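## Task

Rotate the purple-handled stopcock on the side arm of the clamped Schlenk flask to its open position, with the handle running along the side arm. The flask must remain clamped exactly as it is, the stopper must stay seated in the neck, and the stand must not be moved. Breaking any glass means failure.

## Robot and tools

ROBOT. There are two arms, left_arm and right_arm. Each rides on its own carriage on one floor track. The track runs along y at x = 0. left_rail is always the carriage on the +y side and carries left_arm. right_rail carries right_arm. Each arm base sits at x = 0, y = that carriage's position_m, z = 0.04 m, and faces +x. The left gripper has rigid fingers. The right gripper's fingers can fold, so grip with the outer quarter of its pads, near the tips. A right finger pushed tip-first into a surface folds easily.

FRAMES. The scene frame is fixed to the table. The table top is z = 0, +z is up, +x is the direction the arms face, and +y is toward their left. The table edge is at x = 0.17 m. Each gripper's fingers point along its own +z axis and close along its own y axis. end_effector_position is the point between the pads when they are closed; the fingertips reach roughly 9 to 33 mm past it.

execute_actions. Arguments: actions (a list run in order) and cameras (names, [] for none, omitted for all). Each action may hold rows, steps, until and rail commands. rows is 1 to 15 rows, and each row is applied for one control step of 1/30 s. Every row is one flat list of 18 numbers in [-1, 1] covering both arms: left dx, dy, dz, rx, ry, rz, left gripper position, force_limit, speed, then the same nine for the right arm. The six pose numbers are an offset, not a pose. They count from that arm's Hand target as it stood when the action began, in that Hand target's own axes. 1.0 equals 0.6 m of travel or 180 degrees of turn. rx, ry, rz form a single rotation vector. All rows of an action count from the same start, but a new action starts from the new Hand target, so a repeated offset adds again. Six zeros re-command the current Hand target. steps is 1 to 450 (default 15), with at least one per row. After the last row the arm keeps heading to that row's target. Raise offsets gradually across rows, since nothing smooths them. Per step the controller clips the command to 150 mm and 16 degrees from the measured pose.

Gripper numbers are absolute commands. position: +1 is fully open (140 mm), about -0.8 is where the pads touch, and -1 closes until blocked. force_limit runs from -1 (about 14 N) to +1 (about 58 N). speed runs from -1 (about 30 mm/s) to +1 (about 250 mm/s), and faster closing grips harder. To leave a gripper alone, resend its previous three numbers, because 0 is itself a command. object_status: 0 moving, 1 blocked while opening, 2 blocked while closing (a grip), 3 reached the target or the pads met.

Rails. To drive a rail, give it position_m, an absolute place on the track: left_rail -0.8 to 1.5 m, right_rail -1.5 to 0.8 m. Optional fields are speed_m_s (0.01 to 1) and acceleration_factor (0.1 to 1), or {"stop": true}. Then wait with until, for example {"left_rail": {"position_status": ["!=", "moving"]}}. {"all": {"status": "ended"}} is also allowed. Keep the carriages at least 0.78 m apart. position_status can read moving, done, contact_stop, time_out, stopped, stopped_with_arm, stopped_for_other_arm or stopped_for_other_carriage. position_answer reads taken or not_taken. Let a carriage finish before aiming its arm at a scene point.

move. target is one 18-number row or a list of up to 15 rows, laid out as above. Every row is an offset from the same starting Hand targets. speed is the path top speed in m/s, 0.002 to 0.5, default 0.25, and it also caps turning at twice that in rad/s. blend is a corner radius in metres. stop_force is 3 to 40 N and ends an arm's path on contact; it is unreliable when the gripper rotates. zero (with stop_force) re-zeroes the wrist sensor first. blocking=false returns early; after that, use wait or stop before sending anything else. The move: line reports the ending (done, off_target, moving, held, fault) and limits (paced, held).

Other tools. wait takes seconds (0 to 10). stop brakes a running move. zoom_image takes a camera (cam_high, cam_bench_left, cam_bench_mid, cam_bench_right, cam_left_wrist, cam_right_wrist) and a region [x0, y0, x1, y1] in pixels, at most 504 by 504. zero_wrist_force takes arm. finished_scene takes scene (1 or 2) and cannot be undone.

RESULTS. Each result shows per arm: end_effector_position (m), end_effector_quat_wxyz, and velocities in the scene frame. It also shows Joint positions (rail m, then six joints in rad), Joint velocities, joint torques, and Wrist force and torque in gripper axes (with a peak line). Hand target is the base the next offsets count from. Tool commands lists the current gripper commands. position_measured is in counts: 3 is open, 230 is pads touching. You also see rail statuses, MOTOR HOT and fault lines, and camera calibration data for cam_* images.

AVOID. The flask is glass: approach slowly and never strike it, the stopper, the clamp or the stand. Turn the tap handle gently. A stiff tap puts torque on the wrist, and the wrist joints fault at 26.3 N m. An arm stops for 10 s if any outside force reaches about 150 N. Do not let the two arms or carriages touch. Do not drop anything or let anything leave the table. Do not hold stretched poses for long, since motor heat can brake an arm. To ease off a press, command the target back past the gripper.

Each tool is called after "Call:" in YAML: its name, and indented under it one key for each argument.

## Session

Call:
execute_actions:
  actions: []

Call:
zoom_image:
  camera: "cam_bench_mid"
  region: [300, 130, 560, 330]

Call:
zoom_image:
  camera: "cam_high"
  region: [330, 150, 650, 400]

Scene clock: 0.00 s.
left_arm: end_effector_position=(+0.3456, +0.6984, +0.5800) position_measured=3 object_status=3 end_effector_quat_wxyz=(+0.000, +1.000, +0.000, +0.000) | right_arm: end_effector_position=(+0.3456, -1.3351, +0.5800) position_measured=3 object_status=3 end_effector_quat_wxyz=(+0.000, +1.000, +0.000, +0.000)
Joint positions: left_arm=[0.671 -0.316 -1.725 0.971 -0.816 -1.571 2.826] | right_arm=[-1.362 -0.316 -1.725 0.971 -0.816 -1.571 2.826]
Joint velocities: within noise
Joint torques (N m): no reading
Wrist force (N): no reading
Wrist torque (N m): no reading
Wrist force, peak (N): no reading
Hand target: left_arm +0.3456, +0.6984, +0.5800; +0.000, +1.000, +0.000, +0.000 | right_arm +0.3456, -1.3351, +0.5800; +0.000, +1.000, +0.000, +0.000
Tool commands: left_gripper/position=+1.0 left_gripper/force_limit=+1.0 left_gripper/speed=+1.0 right_gripper/position=+1.0 right_gripper/force_limit=+1.0 right_gripper/speed=+1.0
left_rail: position_m=0.671 position_status=done
right_rail: position_m=-1.362 position_status=done
camera_calibration:
cam_left_wrist: T_world_to_cam=[[-0.0265538, -0.998538, -0.0470784, 0.750006], [-0.954746, 0.0113767, 0.297206, 0.165161], [-0.296236, 0.0528398, -0.953652, 0.761451], [0, 0, 0, 1]] pos_world=[0.403171, 0.706795, 0.712382]
cam_right_wrist: T_world_to_cam=[[-0.031272, -0.999466, 0.0094295, -1.31715], [-0.949091, 0.0326518, 0.313305, 0.202106], [-0.313446, 0.000848234, -0.949606, 0.80498], [0, 0, 0, 1]] pos_world=[0.402945, -1.32372, 0.713512]

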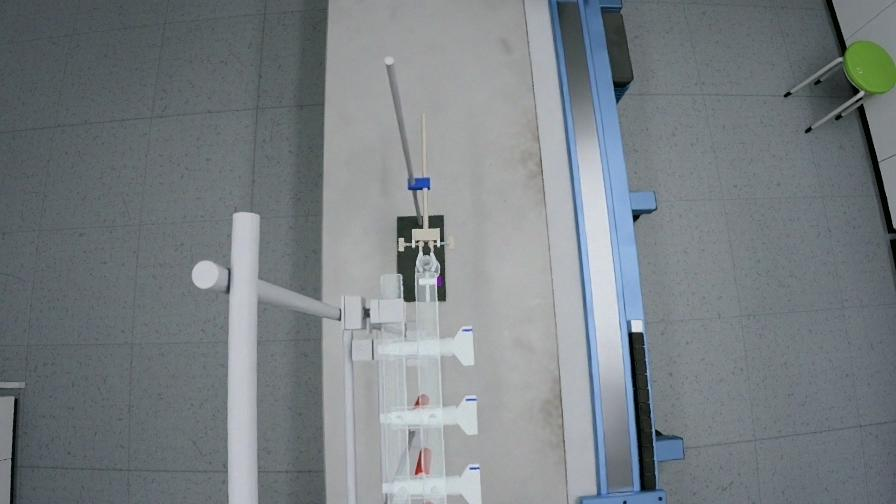

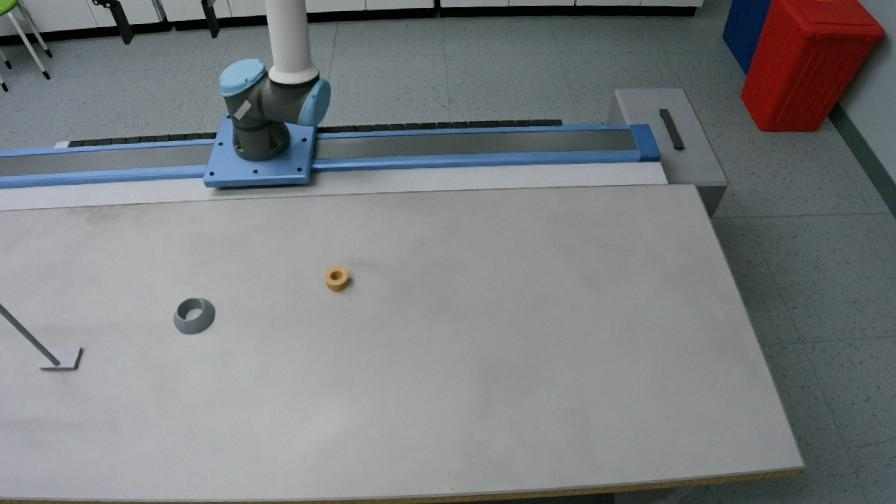

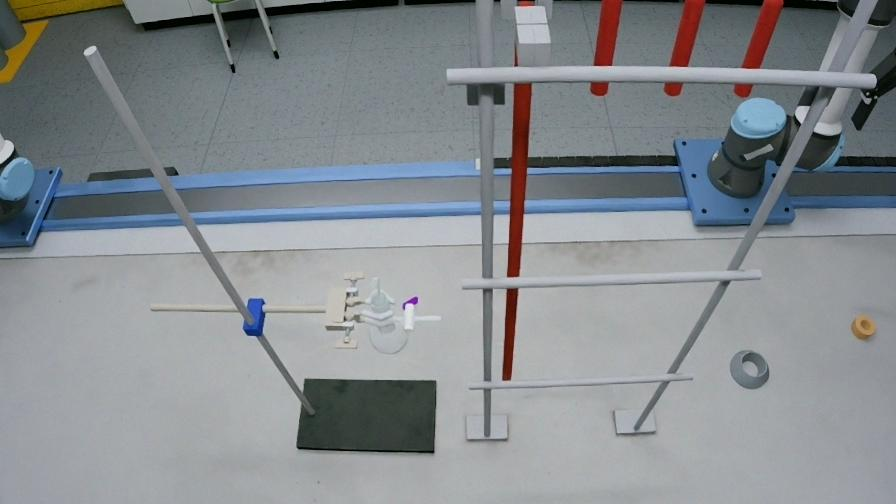

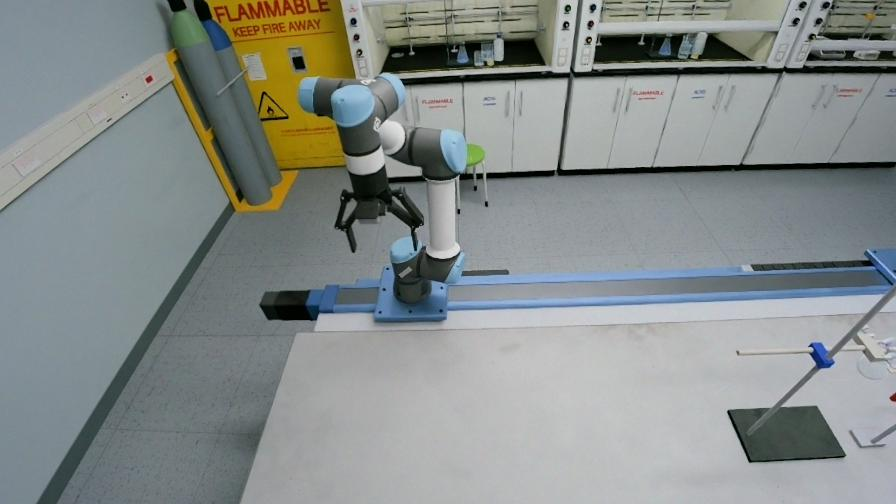

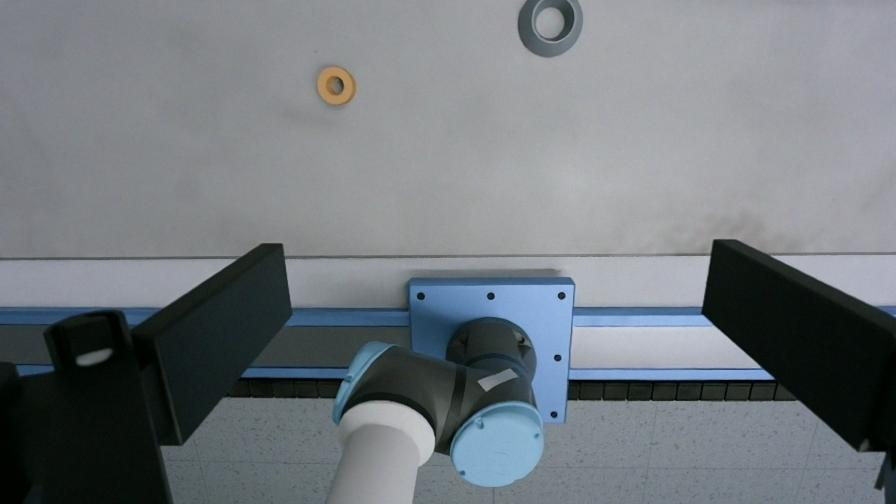

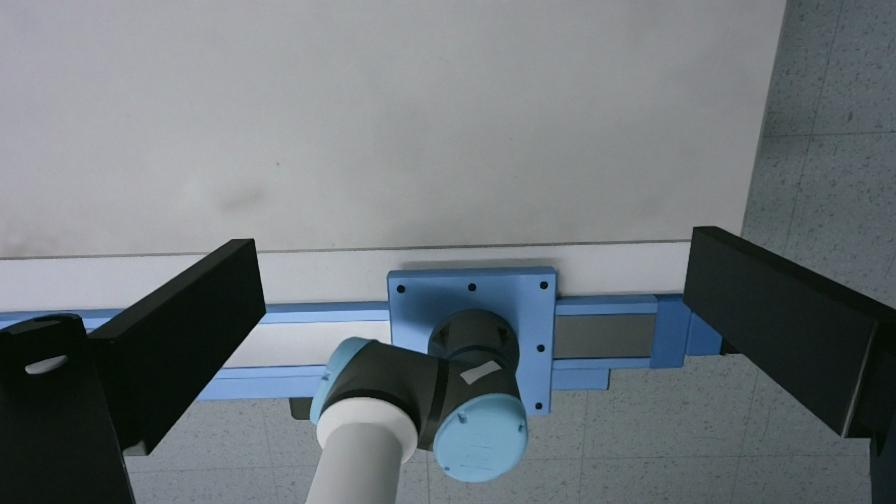

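Scaled by 1.938.

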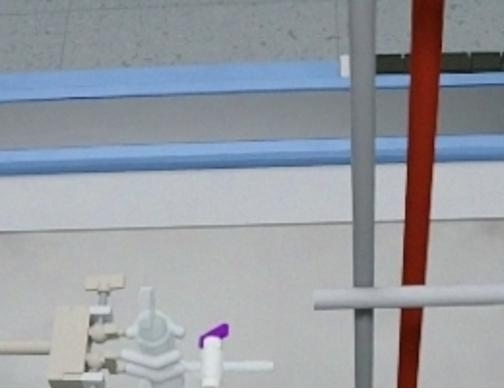

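Scaled by 1.575.

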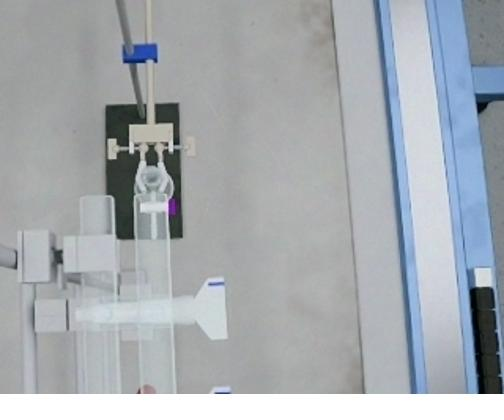

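Call:
move:
  target: [0,0,0,0,0,0,1,1,1,-0.0093,-0.6552,0.375,-0.3849,0.3849,-0.3849,-0.44,-1,0]
  speed: 0.5
  blocking: false
  cameras: []

Call:
execute_actions:
  actions:
    - {"right_rail":{"position_m":-0.525,"speed_m_s":0.8,"acceleration_factor":0.7},"steps":120,"until":{"right_rail":{"position_status":["!=","moving"]}}}
  cameras: []

Call:
wait:
  seconds: 0.1
  cameras: ["cam_bench_mid","cam_right_wrist"]

Call:
zoom_image:
  camera: "cam_right_wrist"
  region: [340, 130, 600, 330]

Scene clock: 13.07 s.
left_arm: end_effector_position=(+0.3456, +0.6984, +0.5800) position_measured=3 object_status=3 end_effector_quat_wxyz=(+0.000, +1.000, +0.000, +0.000) | right_arm: end_effector_position=(+0.3428, -1.2873, +0.5530) position_measured=100 object_status=0 end_effector_quat_wxyz=(+0.063, +0.993, +0.075, +0.066) end_effector_velocity=(-0.006, +0.176, -0.102) end_effector_angular_velocity=(-0.452, -0.507, +0.552)
Joint positions: left_arm=[0.671 -0.316 -1.725 0.971 -0.816 -1.571 2.826] | right_arm=[-1.362 -0.075 -1.865 1.223 -1.08 -1.676 2.907]
Joint velocities: left_arm=[within noise] | right_arm=[0 0.951 -0.42 0.86 -0.944 -0.468 0.334]
Joint torques (N m): left_arm=[-0.44 -13.74 -18.7 -3.75 0 0.15] | right_arm=[16.64 -17.46 -1.76 -5.71 -3.85 3.73]
Wrist force (N): left_arm=[0.0 -0.2 0.5] | right_arm=[0.7 0.1 -0.4]
Wrist torque (N m): left_arm=[-0.04 -0.01 0.00] | right_arm=[0.04 -0.15 0.00]
Wrist force, peak (N): left_arm=[0.0 -0.2 0.5] | right_arm=[0.5 1.3 -1.0]
Hand target: left_arm +0.3456, +0.6984, +0.5800; +0.000, +1.000, +0.000, +0.000 | right_arm +0.3445, -1.2602, +0.5372; +0.114, +0.980, +0.114, +0.114
Tool commands: left_gripper/position=+1.0 left_gripper/force_limit=+1.0 left_gripper/speed=+1.0 right_gripper/position=-0.44 right_gripper/force_limit=-1.0 right_gripper/speed=+0.0
Off the commanded pose: left_arm 0.000 m, 0 deg | right_arm 0.398 m, 106 deg.
left_rail: position_m=0.671 position_status=done
right_rail: position_m=-1.362 position_status=done
move: running
No camera images: "cameras" was empty.

Scene clock: 14.93 s.
left_arm: end_effector_position=(+0.3456, +0.6984, +0.5800) position_measured=3 object_status=3 end_effector_quat_wxyz=(+0.000, +1.000, +0.000, +0.000) | right_arm: end_effector_position=(+0.3370, -0.1141, +0.3566) position_measured=185 object_status=3 end_effector_quat_wxyz=(+0.508, +0.602, +0.463, +0.407) end_effector_velocity=(+0.015, +0.081, -0.036) end_effector_angular_velocity=(-0.184, -0.055, +0.180)
Joint positions: left_arm=[0.671 -0.316 -1.725 0.971 -0.816 -1.571 2.826] | right_arm=[-0.525 1.214 -1.324 2.086 -2.977 -2.95 2.507]
Joint velocities: left_arm=[within noise] | right_arm=[0.002 0.026 0.414 -0.097 -1.154 0 -1.01]
Joint torques (N m): left_arm=[-0.5 -13.69 -17.87 -4.07 0.03 0.19] | right_arm=[8.15 -27.99 -25.85 -5.99 -2 -5.3]
Wrist force (N): left_arm=[0.1 0.0 0.2] | right_arm=[1.7 -1.2 0.9]
Wrist torque (N m): left_arm=[0.01 -0.02 0.00] | right_arm=[-0.10 -0.28 0.08]
Wrist force, peak (N): left_arm=[0.3 0.0 0.5] | right_arm=[3.0 -1.4 0.4]
Hand target: left_arm +0.3456, +0.6984, +0.5800; +0.000, +1.000, +0.000, +0.000 | right_arm +0.3400, -0.1049, +0.3550; +0.501, +0.506, +0.498, +0.496
Tool commands: left_gripper/position=+1.0 left_gripper/force_limit=+1.0 left_gripper/speed=+1.0 right_gripper/position=-0.44 right_gripper/force_limit=-1.0 right_gripper/speed=+0.0
Off the commanded pose: left_arm 0.000 m, 0 deg | right_arm 0.010 m, 16 deg; orientation clipped.
left_rail: position_m=0.671 position_status=done
right_rail: position_m=-0.525 speed_m_s=0.80 position_status=done
earlier move: running; limits=paced
No camera images: "cameras" was empty.

Scene clock: 15.03 s.
left_arm: end_effector_position=(+0.3456, +0.6984, +0.5800) position_measured=3 object_status=3 end_effector_quat_wxyz=(+0.000, +1.000, +0.000, +0.000) | right_arm: end_effector_position=(+0.3382, -0.1085, +0.3545) position_measured=185 object_status=3 end_effector_quat_wxyz=(+0.508, +0.593, +0.471, +0.410) end_effector_velocity=(+0.008, +0.038, -0.011) end_effector_angular_velocity=(-0.070, -0.011, +0.241)
Joint positions: left_arm=[0.671 -0.316 -1.725 0.971 -0.816 -1.571 2.826] | right_arm=[-0.525 1.214 -1.293 2.081 -3.094 -2.942 2.404]
Joint velocities: left_arm=[within noise] | right_arm=[0.001 -0.006 0.23 -0.001 -1.189 0.14 -1.044]
Joint torques (N m): left_arm=[-0.76 -13.6 -17.32 -3.95 0.09 0.13] | right_arm=[-7.49 -26.01 -23.95 -5.72 0.51 -5.19]
Wrist force (N): left_arm=[0.1 0.0 0.2] | right_arm=[1.3 0.0 0.9]
Wrist torque (N m): left_arm=[0.00 -0.02 0.00] | right_arm=[0.14 -0.24 0.08]
Wrist force, peak (N): left_arm=[0.3 -0.1 0.3] | right_arm=[1.6 -0.6 1.1]
Hand target: left_arm +0.3456, +0.6984, +0.5800; +0.000, +1.000, +0.000, +0.000 | right_arm +0.3400, -0.1047, +0.3550; +0.500, +0.500, +0.500, +0.500
Tool commands: left_gripper/position=+1.0 left_gripper/force_limit=+1.0 left_gripper/speed=+1.0 right_gripper/position=-0.44 right_gripper/force_limit=-1.0 right_gripper/speed=+0.0
Off the commanded pose: left_arm 0.000 m, 0 deg | right_arm 0.004 m, 15 deg.
left_rail: position_m=0.671 position_status=done
right_rail: position_m=-0.525 speed_m_s=0.80 position_status=done
earlier move: running; limits=paced
wait: 0.10 s
camera_calibration:
cam_right_wrist: T_world_to_cam=[[0.125571, -0.0687162, 0.989702, -0.388852], [-0.516429, -0.856308, 0.00606851, 0.0918108], [0.847073, -0.511873, -0.143014, -0.1466], [0, 0, 0, 1]] pos_world=[0.220423, -0.0231429, 0.363324]
Images, in order (width x height): cam_bench_mid 896x504, cam_right_wrist 896x504.

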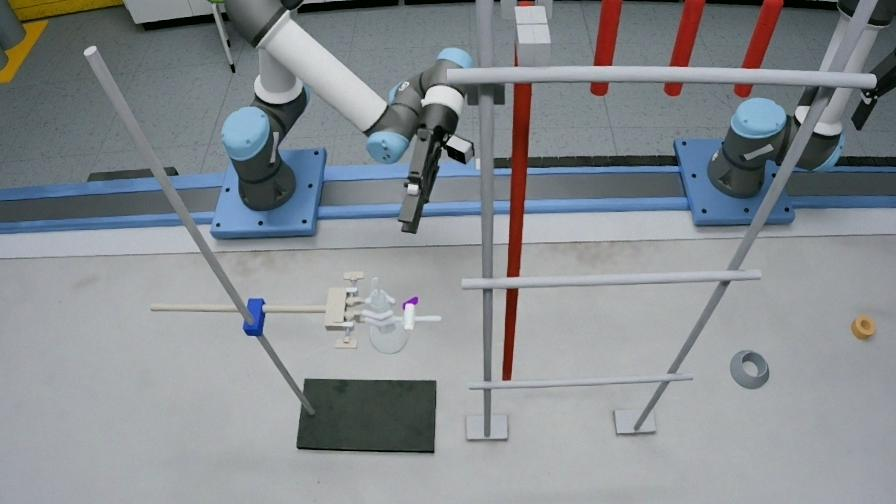

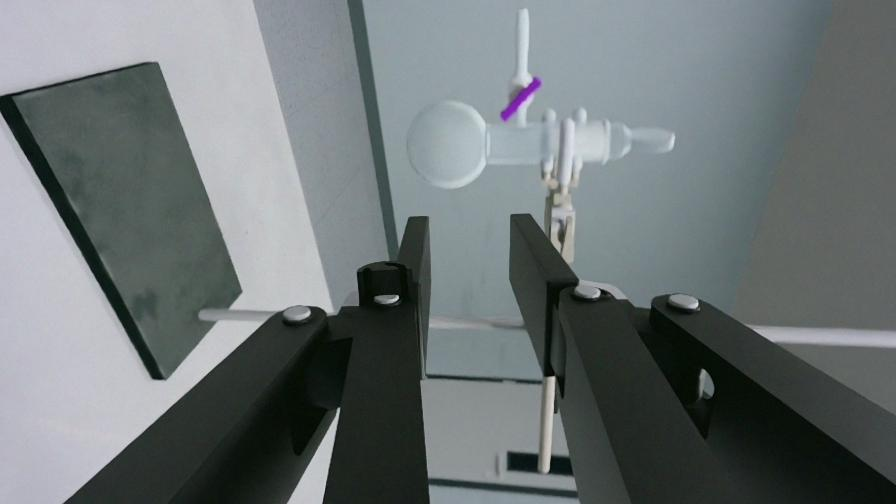

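Scaled by 1.938.

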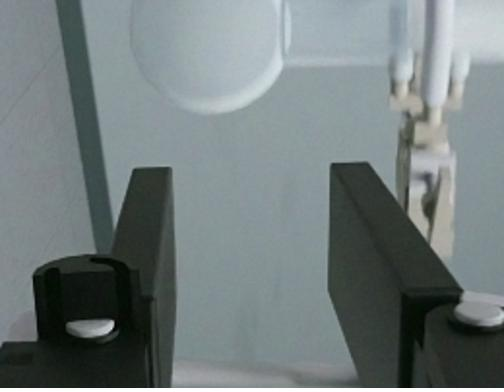

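Call:
wait:
  seconds: 0.6
  cameras: ["cam_right_wrist"]

Call:
zoom_image:
  camera: "cam_right_wrist"
  region: [440, 0, 640, 170]

Scene clock: 16.07 s.
left_arm: end_effector_position=(+0.3456, +0.6984, +0.5800) position_measured=3 object_status=3 end_effector_quat_wxyz=(+0.000, +1.000, +0.000, +0.000) | right_arm: end_effector_position=(+0.3400, -0.1047, +0.3550) position_measured=185 object_status=3 end_effector_quat_wxyz=(+0.499, +0.501, +0.501, +0.499) end_effector_velocity=(+0.000, +0.000, +0.000) end_effector_angular_velocity=(-0.003, -0.037, +0.012)
Joint positions: left_arm=[0.671 -0.316 -1.725 0.971 -0.816 -1.571 2.826] | right_arm=[-0.525 1.181 -1.121 2.114 -4.124 -2.753 1.581]
Joint velocities: left_arm=[within noise] | right_arm=[0 -0.004 0.035 -0.012 -0.121 0.016 -0.093]
Joint torques (N m): left_arm=[-0.28 -13.11 -16.92 -4.24 0.01 0.12] | right_arm=[-7.5 -25.77 -20.59 -2.39 1.46 -2.06]
Wrist force (N): left_arm=[0.3 0.1 0.4] | right_arm=[0.6 0.3 1.1]
Wrist torque (N m): left_arm=[0.02 -0.08 0.00] | right_arm=[0.22 -0.07 0.10]
Wrist force, peak (N): left_arm=[0.5 0.0 0.3] | right_arm=[1.5 0.0 1.0]
Hand target: left_arm +0.3456, +0.6984, +0.5800; +0.000, +1.000, +0.000, +0.000 | right_arm +0.3400, -0.1046, +0.3550; +0.500, +0.500, +0.500, +0.500
Tool commands: left_gripper/position=+1.0 left_gripper/force_limit=+1.0 left_gripper/speed=+1.0 right_gripper/position=-0.44 right_gripper/force_limit=-1.0 right_gripper/speed=+0.0
Off the commanded pose: left_arm 0.000 m, 0 deg | right_arm 0.000 m, 0 deg.
left_rail: position_m=0.671 position_status=done
right_rail: position_m=-0.525 speed_m_s=0.80 position_status=done
earlier move: running; limits=paced
wait: 0.60 s
camera_calibration:
cam_right_wrist: T_world_to_cam=[[-0.00526498, -0.03159, 0.999487, -0.344432], [-0.314808, -0.948628, -0.0316408, 0.0311628], [0.949141, -0.314813, -0.00495025, -0.209136], [0, 0, 0, 1]] pos_world=[0.206496, -0.0471573, 0.344206]
Images, in order (width x height): cam_right_wrist 896x504.

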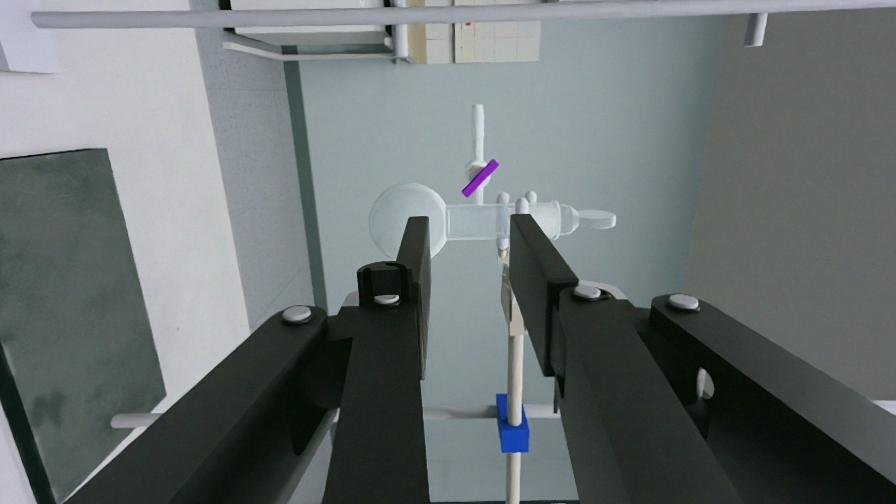

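Scaled by 2.520.

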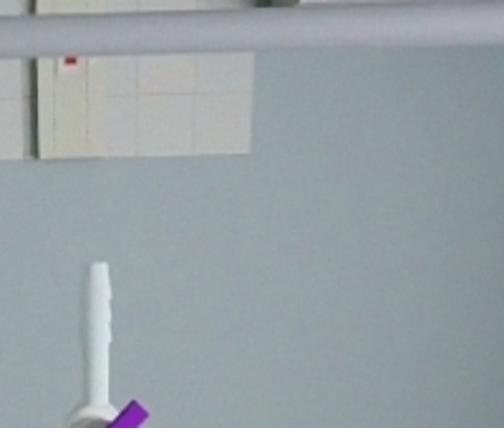

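Call:
zoom_image:
  camera: "cam_right_wrist"
  region: [430, 95, 550, 265]

Call:
move:
  target: [0,0,0,0,0,0,1,1,1,-0.004,0.0308,0.15,0,0,0.2444,-0.58,-1,0]
  speed: 0.4
  cameras: ["cam_right_wrist"]

Call:
zoom_image:
  camera: "cam_right_wrist"
  region: [390, 90, 590, 290]

Scaled by 2.965.

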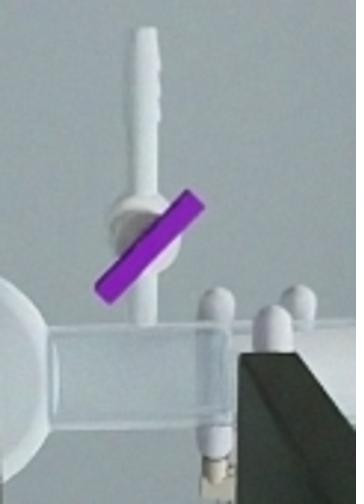

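a move is refused until a result has shown your running move's end: call wait (it returns as soon as the move ends) or stop first; nothing of this call was run
Scene clock: 18.43 s.
left_arm: end_effector_position=(+0.3456, +0.6984, +0.5800) position_measured=3 object_status=3 end_effector_quat_wxyz=(+0.000, +1.000, +0.000, +0.000) | right_arm: end_effector_position=(+0.3400, -0.1046, +0.3550) position_measured=185 object_status=3 end_effector_quat_wxyz=(+0.500, +0.500, +0.500, +0.500)
Joint positions: left_arm=[0.671 -0.316 -1.725 0.971 -0.816 -1.571 2.826] | right_arm=[-0.525 1.18 -1.117 2.113 -4.137 -2.751 1.571]
Joint velocities: within noise
Joint torques (N m): left_arm=[-0.04 -13.45 -16.17 -4.65 0.16 0.21] | right_arm=[-8.06 -25.35 -16.96 -1.91 1.54 -2.1]
Wrist force (N): left_arm=[0.2 0.3 0.2] | right_arm=[0.6 0.0 0.9]
Wrist torque (N m): left_arm=[0.06 -0.04 0.00] | right_arm=[0.16 -0.08 0.10]
Wrist force, peak (N): left_arm=[0.2 0.0 0.5] | right_arm=[0.3 0.1 1.5]
Hand target: left_arm +0.3456, +0.6984, +0.5800; +0.000, +1.000, +0.000, +0.000 | right_arm +0.3400, -0.1046, +0.3550; +0.500, +0.500, +0.500, +0.500
Tool commands: left_gripper/position=+1.0 left_gripper/force_limit=+1.0 left_gripper/speed=+1.0 right_gripper/position=-0.44 right_gripper/force_limit=-1.0 right_gripper/speed=+0.0
Off the commanded pose: left_arm 0.000 m, 0 deg | right_arm 0.000 m, 0 deg.
left_rail: position_m=0.671 position_status=done
right_rail: position_m=-0.525 speed_m_s=0.80 position_status=done
earlier move: done; limits=paced

Scaled by 2.520.

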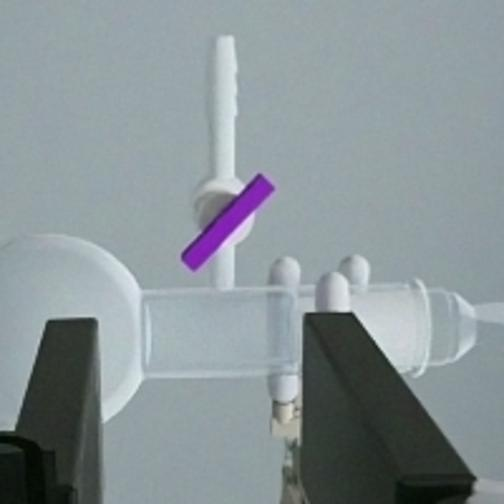

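Call:
move:
  target: [0,0,0,0,0,0,1,1,1,-0.004,0.0308,0.15,0,0,0.25,-0.58,-1,0]
  speed: 0.4
  cameras: ["cam_right_wrist"]

Call:
zoom_image:
  camera: "cam_right_wrist"
  region: [380, 60, 620, 300]

Scene clock: 21.27 s.
left_arm: end_effector_position=(+0.3456, +0.6984, +0.5800) position_measured=3 object_status=3 end_effector_quat_wxyz=(+0.000, +1.000, +0.000, +0.000) | right_arm: end_effector_position=(+0.4300, -0.1070, +0.3735) position_measured=202 object_status=3 end_effector_quat_wxyz=(+0.271, +0.653, +0.271, +0.653)
Joint positions: left_arm=[0.671 -0.316 -1.725 0.971 -0.816 -1.571 2.826] | right_arm=[-0.525 0.982 -1.136 2.066 -4.071 -2.553 2.356]
Joint velocities: within noise
Joint torques (N m): left_arm=[0.28 -13.77 -14.36 -4.78 0.19 0.15] | right_arm=[-7.23 -42.71 -8.92 -0.02 1.63 2.42]
Wrist force (N): left_arm=[0.1 -0.1 0.2] | right_arm=[1.7 -0.5 1.0]
Wrist torque (N m): left_arm=[-0.02 -0.02 0.00] | right_arm=[0.11 -0.42 -0.01]
Wrist force, peak (N): left_arm=[0.4 0.1 0.5] | right_arm=[1.7 -0.6 2.1]
Hand target: left_arm +0.3456, +0.6984, +0.5800; +0.000, +1.000, +0.000, +0.000 | right_arm +0.4300, -0.1070, +0.3735; +0.271, +0.653, +0.271, +0.653
Off the commanded pose: left_arm 0.000 m, 0 deg | right_arm 0.000 m, 0 deg.
left_rail: position_m=0.671 position_status=done
right_rail: position_m=-0.525 speed_m_s=0.80 position_status=done
move: done
camera_calibration:
cam_right_wrist: T_world_to_cam=[[-0.00950575, -0.728724, 0.684742, -0.317735], [-0.31325, -0.648136, -0.694115, 0.336796], [0.949623, -0.221093, -0.222111, -0.20431], [0, 0, 0, 1]] pos_world=[0.296499, -0.0584233, 0.405962]
Images, in order (width x height): cam_right_wrist 896x504.

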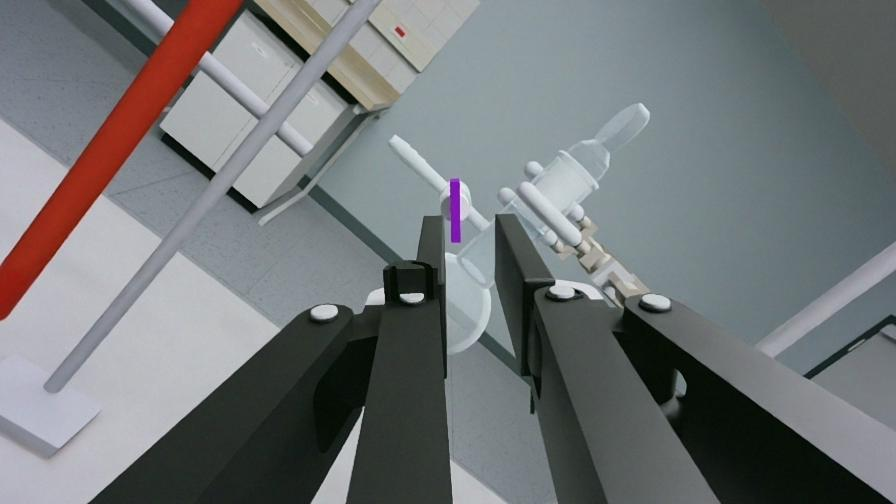

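Scaled by 2.100.

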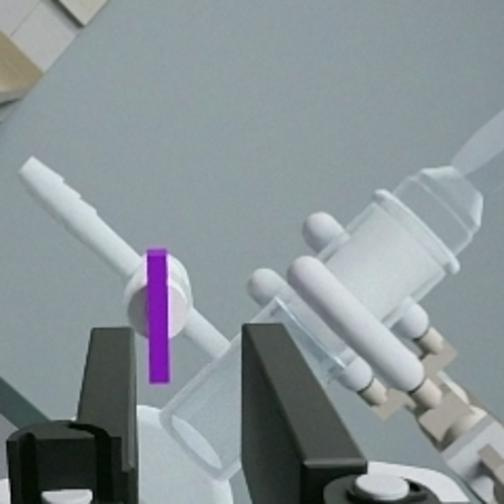

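Call:
move:
  target: [0,0,0,0,0,0,1,1,1,-0.0027,-0.0045,0.0833,0,0,0,-0.58,-1,0]
  speed: 0.12
  cameras: ["cam_right_wrist"]

Call:
zoom_image:
  camera: "cam_right_wrist"
  region: [390, 130, 590, 310]

Scene clock: 26.33 s.
left_arm: end_effector_position=(+0.3456, +0.6984, +0.5800) position_measured=3 object_status=3 end_effector_quat_wxyz=(+0.000, +1.000, +0.000, +0.000) | right_arm: end_effector_position=(+0.4799, -0.1063, +0.3704) position_measured=202 object_status=3 end_effector_quat_wxyz=(+0.271, +0.653, +0.271, +0.653)
Joint positions: left_arm=[0.671 -0.316 -1.725 0.971 -0.816 -1.571 2.826] | right_arm=[-0.525 0.888 -1.102 2.017 -4.057 -2.459 2.356]
Joint velocities: within noise
Joint torques (N m): left_arm=[-0.47 -14.38 -12.56 -4.82 0.15 0.16] | right_arm=[-8.84 -27.3 -21.84 -0.37 1.61 1.59]
Wrist force (N): left_arm=[0.1 -0.1 0.2] | right_arm=[1.9 -0.7 1.0]
Wrist torque (N m): left_arm=[-0.03 -0.03 0.00] | right_arm=[0.05 -0.46 0.01]
Wrist force, peak (N): left_arm=[0.5 0.0 0.4] | right_arm=[2.0 -0.3 2.0]
Hand target: left_arm +0.3456, +0.6984, +0.5800; +0.000, +1.000, +0.000, +0.000 | right_arm +0.4800, -0.1063, +0.3704; +0.271, +0.653, +0.271, +0.653
Off the commanded pose: left_arm 0.000 m, 0 deg | right_arm 0.000 m, 0 deg.
left_rail: position_m=0.671 position_status=done
right_rail: position_m=-0.525 speed_m_s=0.80 position_status=done
move: done
camera_calibration:
cam_right_wrist: T_world_to_cam=[[-0.00942441, -0.728863, 0.684595, -0.31463], [-0.313302, -0.648002, -0.694216, 0.350872], [0.949607, -0.221027, -0.222247, -0.25211], [0, 0, 0, 1]] pos_world=[0.34637, -0.0576796, 0.402945]
Images, in order (width x height): cam_right_wrist 896x504.

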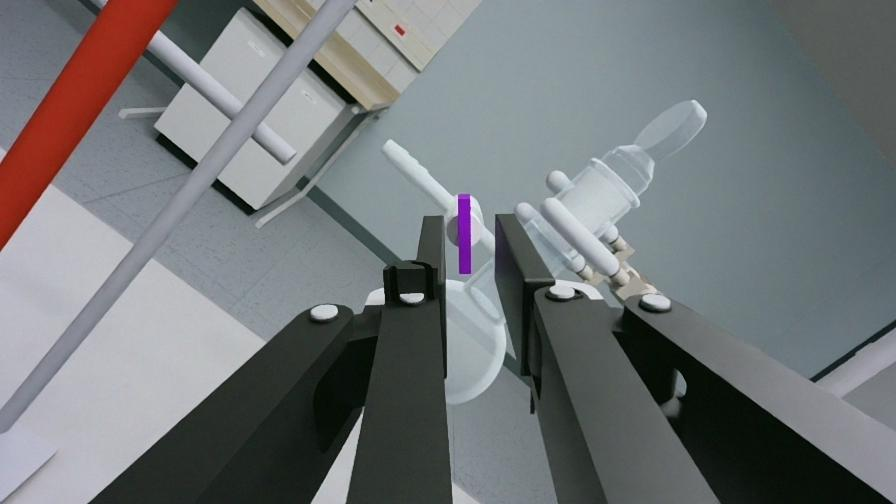

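Scaled by 2.520.

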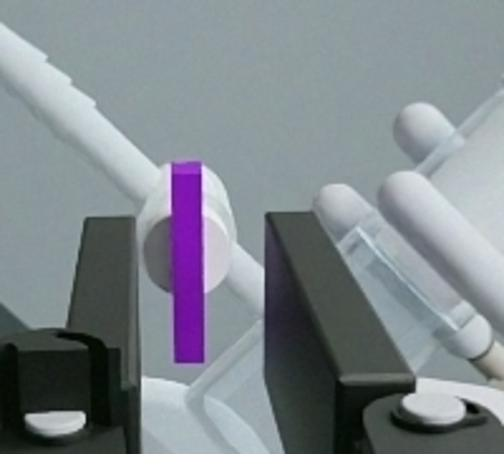

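Call:
move:
  target: [0,0,0,0,0,0,1,1,1,0,-0.0017,0.0233,0,0,0,-0.58,-1,0]
  speed: 0.03
  stop_force: 5
  cameras: ["cam_right_wrist"]

Call:
zoom_image:
  camera: "cam_right_wrist"
  region: [410, 150, 550, 310]

Scene clock: 31.17 s.
left_arm: end_effector_position=(+0.3456, +0.6984, +0.5800) position_measured=3 object_status=3 end_effector_quat_wxyz=(+0.000, +1.000, +0.000, +0.000) | right_arm: end_effector_position=(+0.4940, -0.1055, +0.3697) position_measured=202 object_status=3 end_effector_quat_wxyz=(+0.271, +0.653, +0.271, +0.653)
Joint positions: left_arm=[0.671 -0.316 -1.725 0.971 -0.816 -1.571 2.826] | right_arm=[-0.525 0.864 -1.09 1.999 -4.05 -2.435 2.356]
Joint velocities: within noise
Joint torques (N m): left_arm=[0.04 -13.88 -12.74 -4.82 0.19 0.13] | right_arm=[-8.04 -28.26 -22.59 -0.47 1.49 -1.11]
Wrist force (N): left_arm=[0.3 -0.1 0.2] | right_arm=[1.7 -0.6 0.7]
Wrist torque (N m): left_arm=[-0.01 -0.05 0.00] | right_arm=[0.08 -0.42 0.01]
Wrist force, peak (N): left_arm=[0.5 -0.2 0.3] | right_arm=[2.1 -0.9 0.8]
Hand target: left_arm +0.3456, +0.6984, +0.5800; +0.000, +1.000, +0.000, +0.000 | right_arm +0.4940, -0.1055, +0.3697; +0.271, +0.653, +0.271, +0.653
Off the commanded pose: left_arm 0.000 m, 0 deg | right_arm 0.000 m, 0 deg.
left_rail: position_m=0.671 position_status=done
right_rail: position_m=-0.525 speed_m_s=0.80 position_status=done
move: done
camera_calibration:
cam_right_wrist: T_world_to_cam=[[-0.0094281, -0.728842, 0.684617, -0.31347], [-0.313304, -0.648021, -0.694197, 0.355254], [0.949606, -0.221038, -0.222239, -0.265513], [0, 0, 0, 1]] pos_world=[0.36048, -0.056946, 0.402216]
Images, in order (width x height): cam_right_wrist 896x504.

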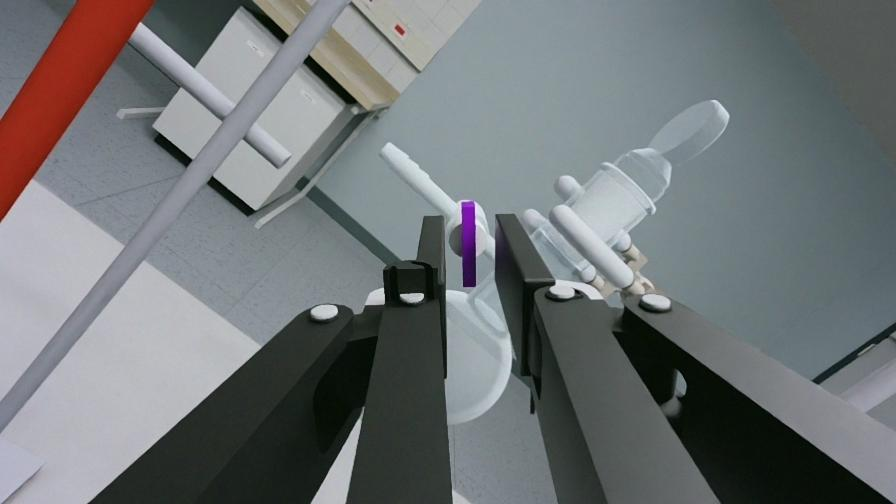

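Scaled by 3.150.

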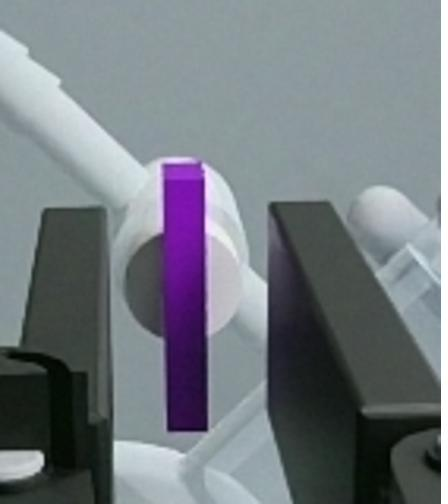

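Call:
move:
  target: [0,0,0,0,0,0,1,1,1,0,0,0.0158,0,0,0,-0.58,-1,0]
  speed: 0.025
  stop_force: 4
  cameras: ["cam_right_wrist"]

Call:
zoom_image:
  camera: "cam_right_wrist"
  region: [410, 150, 550, 310]

Scene clock: 36.17 s.
left_arm: end_effector_position=(+0.3456, +0.6984, +0.5800) position_measured=3 object_status=3 end_effector_quat_wxyz=(+0.000, +1.000, +0.000, +0.000) | right_arm: end_effector_position=(+0.5035, -0.1056, +0.3697) position_measured=202 object_status=3 end_effector_quat_wxyz=(+0.271, +0.653, +0.271, +0.653)
Joint positions: left_arm=[0.671 -0.316 -1.725 0.971 -0.816 -1.571 2.826] | right_arm=[-0.525 0.848 -1.084 1.987 -4.045 -2.419 2.356]
Joint velocities: within noise
Joint torques (N m): left_arm=[0.73 -14.03 -12.49 -4.79 0.22 0.13] | right_arm=[-7.13 -28.98 -21.95 -0.35 1.52 -1.04]
Wrist force (N): left_arm=[0.2 0.0 0.4] | right_arm=[1.8 -0.8 0.8]
Wrist torque (N m): left_arm=[0.00 -0.06 0.00] | right_arm=[0.03 -0.43 0.00]
Wrist force, peak (N): left_arm=[0.3 0.0 0.5] | right_arm=[2.0 -0.6 1.3]
Hand target: left_arm +0.3456, +0.6984, +0.5800; +0.000, +1.000, +0.000, +0.000 | right_arm +0.5035, -0.1056, +0.3697; +0.271, +0.653, +0.271, +0.653
Off the commanded pose: left_arm 0.000 m, 0 deg | right_arm 0.000 m, 0 deg.
left_rail: position_m=0.671 position_status=done
right_rail: position_m=-0.525 speed_m_s=0.80 position_status=done
move: done
camera_calibration:
cam_right_wrist: T_world_to_cam=[[-0.00942759, -0.72884, 0.684619, -0.313392], [-0.313304, -0.648023, -0.694195, 0.358214], [0.949606, -0.221039, -0.222239, -0.274519], [0, 0, 0, 1]] pos_world=[0.36996, -0.0569604, 0.402215]
Images, in order (width x height): cam_right_wrist 896x504.

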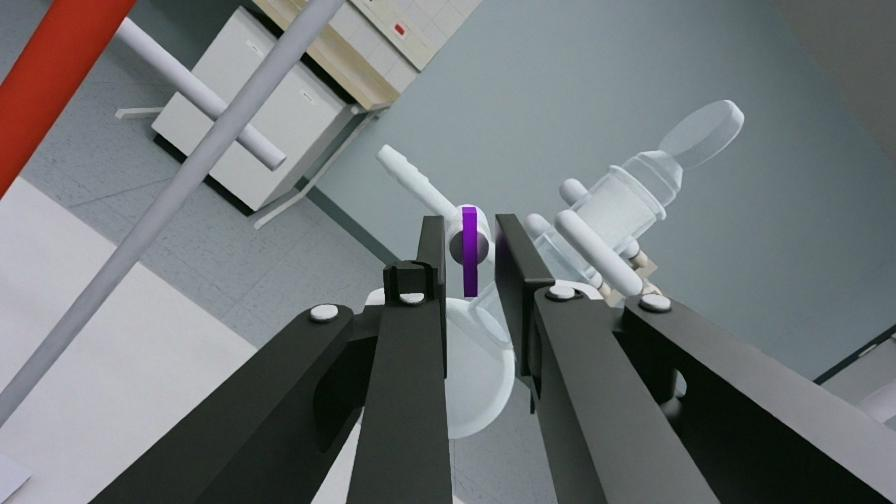

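Scaled by 3.150.

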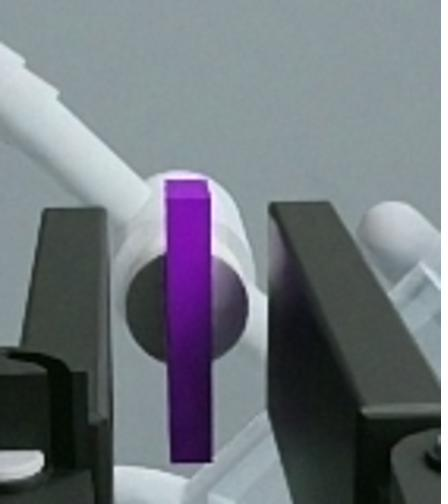

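Call:
move:
  target: [0,0,0,0,0,0,1,1,1,0,0,0.0042,0,0,0,-0.58,-1,0]
  speed: 0.02
  stop_force: 4
  cameras: []

Call:
execute_actions:
  actions:
    - {"rows":[[0,0,0,0,0,0,1,1,1,0,0,0,0,0,0,-1,-1,-1]],"steps":24}
  cameras: ["cam_right_wrist"]

Call:
zoom_image:
  camera: "cam_right_wrist"
  region: [410, 150, 550, 310]

Scene clock: 39.50 s.
left_arm: end_effector_position=(+0.3456, +0.6984, +0.5800) position_measured=3 object_status=3 end_effector_quat_wxyz=(+0.000, +1.000, +0.000, +0.000) | right_arm: end_effector_position=(+0.5060, -0.1056, +0.3697) position_measured=202 object_status=3 end_effector_quat_wxyz=(+0.271, +0.653, +0.271, +0.653)
Joint positions: left_arm=[0.671 -0.316 -1.725 0.971 -0.816 -1.571 2.826] | right_arm=[-0.525 0.844 -1.082 1.984 -4.043 -2.414 2.356]
Joint velocities: within noise
Joint torques (N m): left_arm=[0.26 -14.27 -12.11 -4.8 0.22 0.19] | right_arm=[-8.37 -29.33 -21.65 -0.52 1.5 -0.53]
Wrist force (N): left_arm=[0.0 0.1 0.3] | right_arm=[1.8 -0.5 0.8]
Wrist torque (N m): left_arm=[0.02 0.00 0.00] | right_arm=[0.10 -0.43 0.00]
Wrist force, peak (N): left_arm=[0.4 0.1 0.5] | right_arm=[2.4 -0.6 0.8]
Hand target: left_arm +0.3456, +0.6984, +0.5800; +0.000, +1.000, +0.000, +0.000 | right_arm +0.5060, -0.1056, +0.3697; +0.271, +0.653, +0.271, +0.653
Off the commanded pose: left_arm 0.000 m, 0 deg | right_arm 0.000 m, 0 deg.
left_rail: position_m=0.671 position_status=done
right_rail: position_m=-0.525 speed_m_s=0.80 position_status=done
move: done
No camera images: "cameras" was empty.

Scene clock: 40.50 s.
left_arm: end_effector_position=(+0.3456, +0.6984, +0.5800) position_measured=3 object_status=3 end_effector_quat_wxyz=(+0.000, +1.000, +0.000, +0.000) | right_arm: end_effector_position=(+0.5060, -0.1055, +0.3697) position_measured=209 object_status=2 end_effector_quat_wxyz=(+0.271, +0.653, +0.271, +0.653)
Joint positions: left_arm=[0.671 -0.316 -1.725 0.971 -0.816 -1.571 2.826] | right_arm=[-0.525 0.844 -1.082 1.984 -4.043 -2.414 2.356]
Joint velocities: within noise
Joint torques (N m): left_arm=[0.51 -14.6 -12.33 -4.74 0.3 0.07] | right_arm=[-7.99 -30.56 -19.86 -1.24 -0.27 -0.46]
Wrist force (N): left_arm=[0.2 -0.1 0.3] | right_arm=[1.9 -1.1 0.5]
Wrist torque (N m): left_arm=[-0.01 -0.03 0.00] | right_arm=[0.13 -0.45 0.01]
Wrist force, peak (N): left_arm=[0.5 -0.1 -0.1] | right_arm=[2.0 -1.4 1.0]
Hand target: left_arm +0.3456, +0.6984, +0.5800; +0.000, +1.000, +0.000, +0.000 | right_arm +0.5060, -0.1056, +0.3697; +0.271, +0.653, +0.271, +0.653
Off the commanded pose: left_arm 0.000 m, 0 deg | right_arm 0.000 m, 0 deg.
left_rail: position_m=0.671 position_status=done
right_rail: position_m=-0.525 speed_m_s=0.80 position_status=done
camera_calibration:
cam_right_wrist: T_world_to_cam=[[-0.00941726, -0.728834, 0.684626, -0.313369], [-0.313305, -0.648032, -0.694187, 0.358999], [0.949606, -0.221034, -0.222244, -0.276911], [0, 0, 0, 1]] pos_world=[0.372482, -0.0569579, 0.402211]
Images, in order (width x height): cam_right_wrist 896x504.

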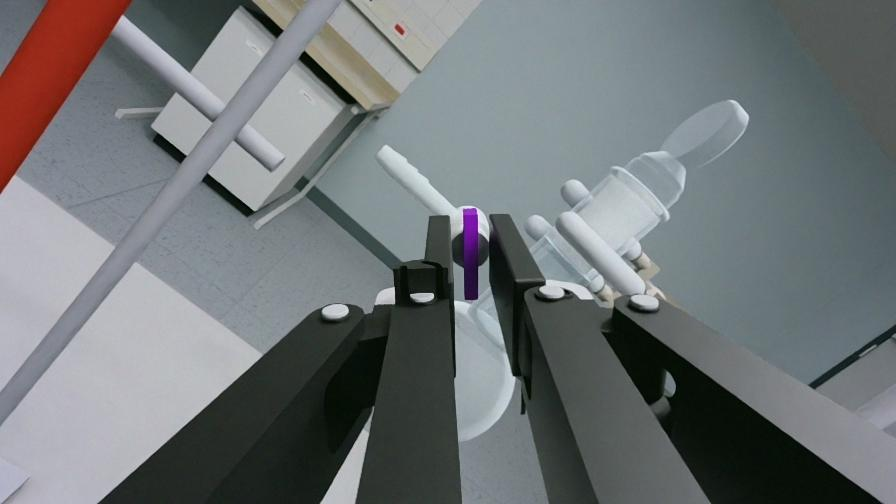

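Scaled by 3.150.

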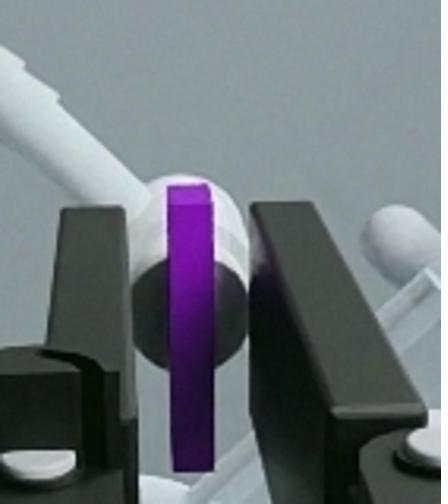

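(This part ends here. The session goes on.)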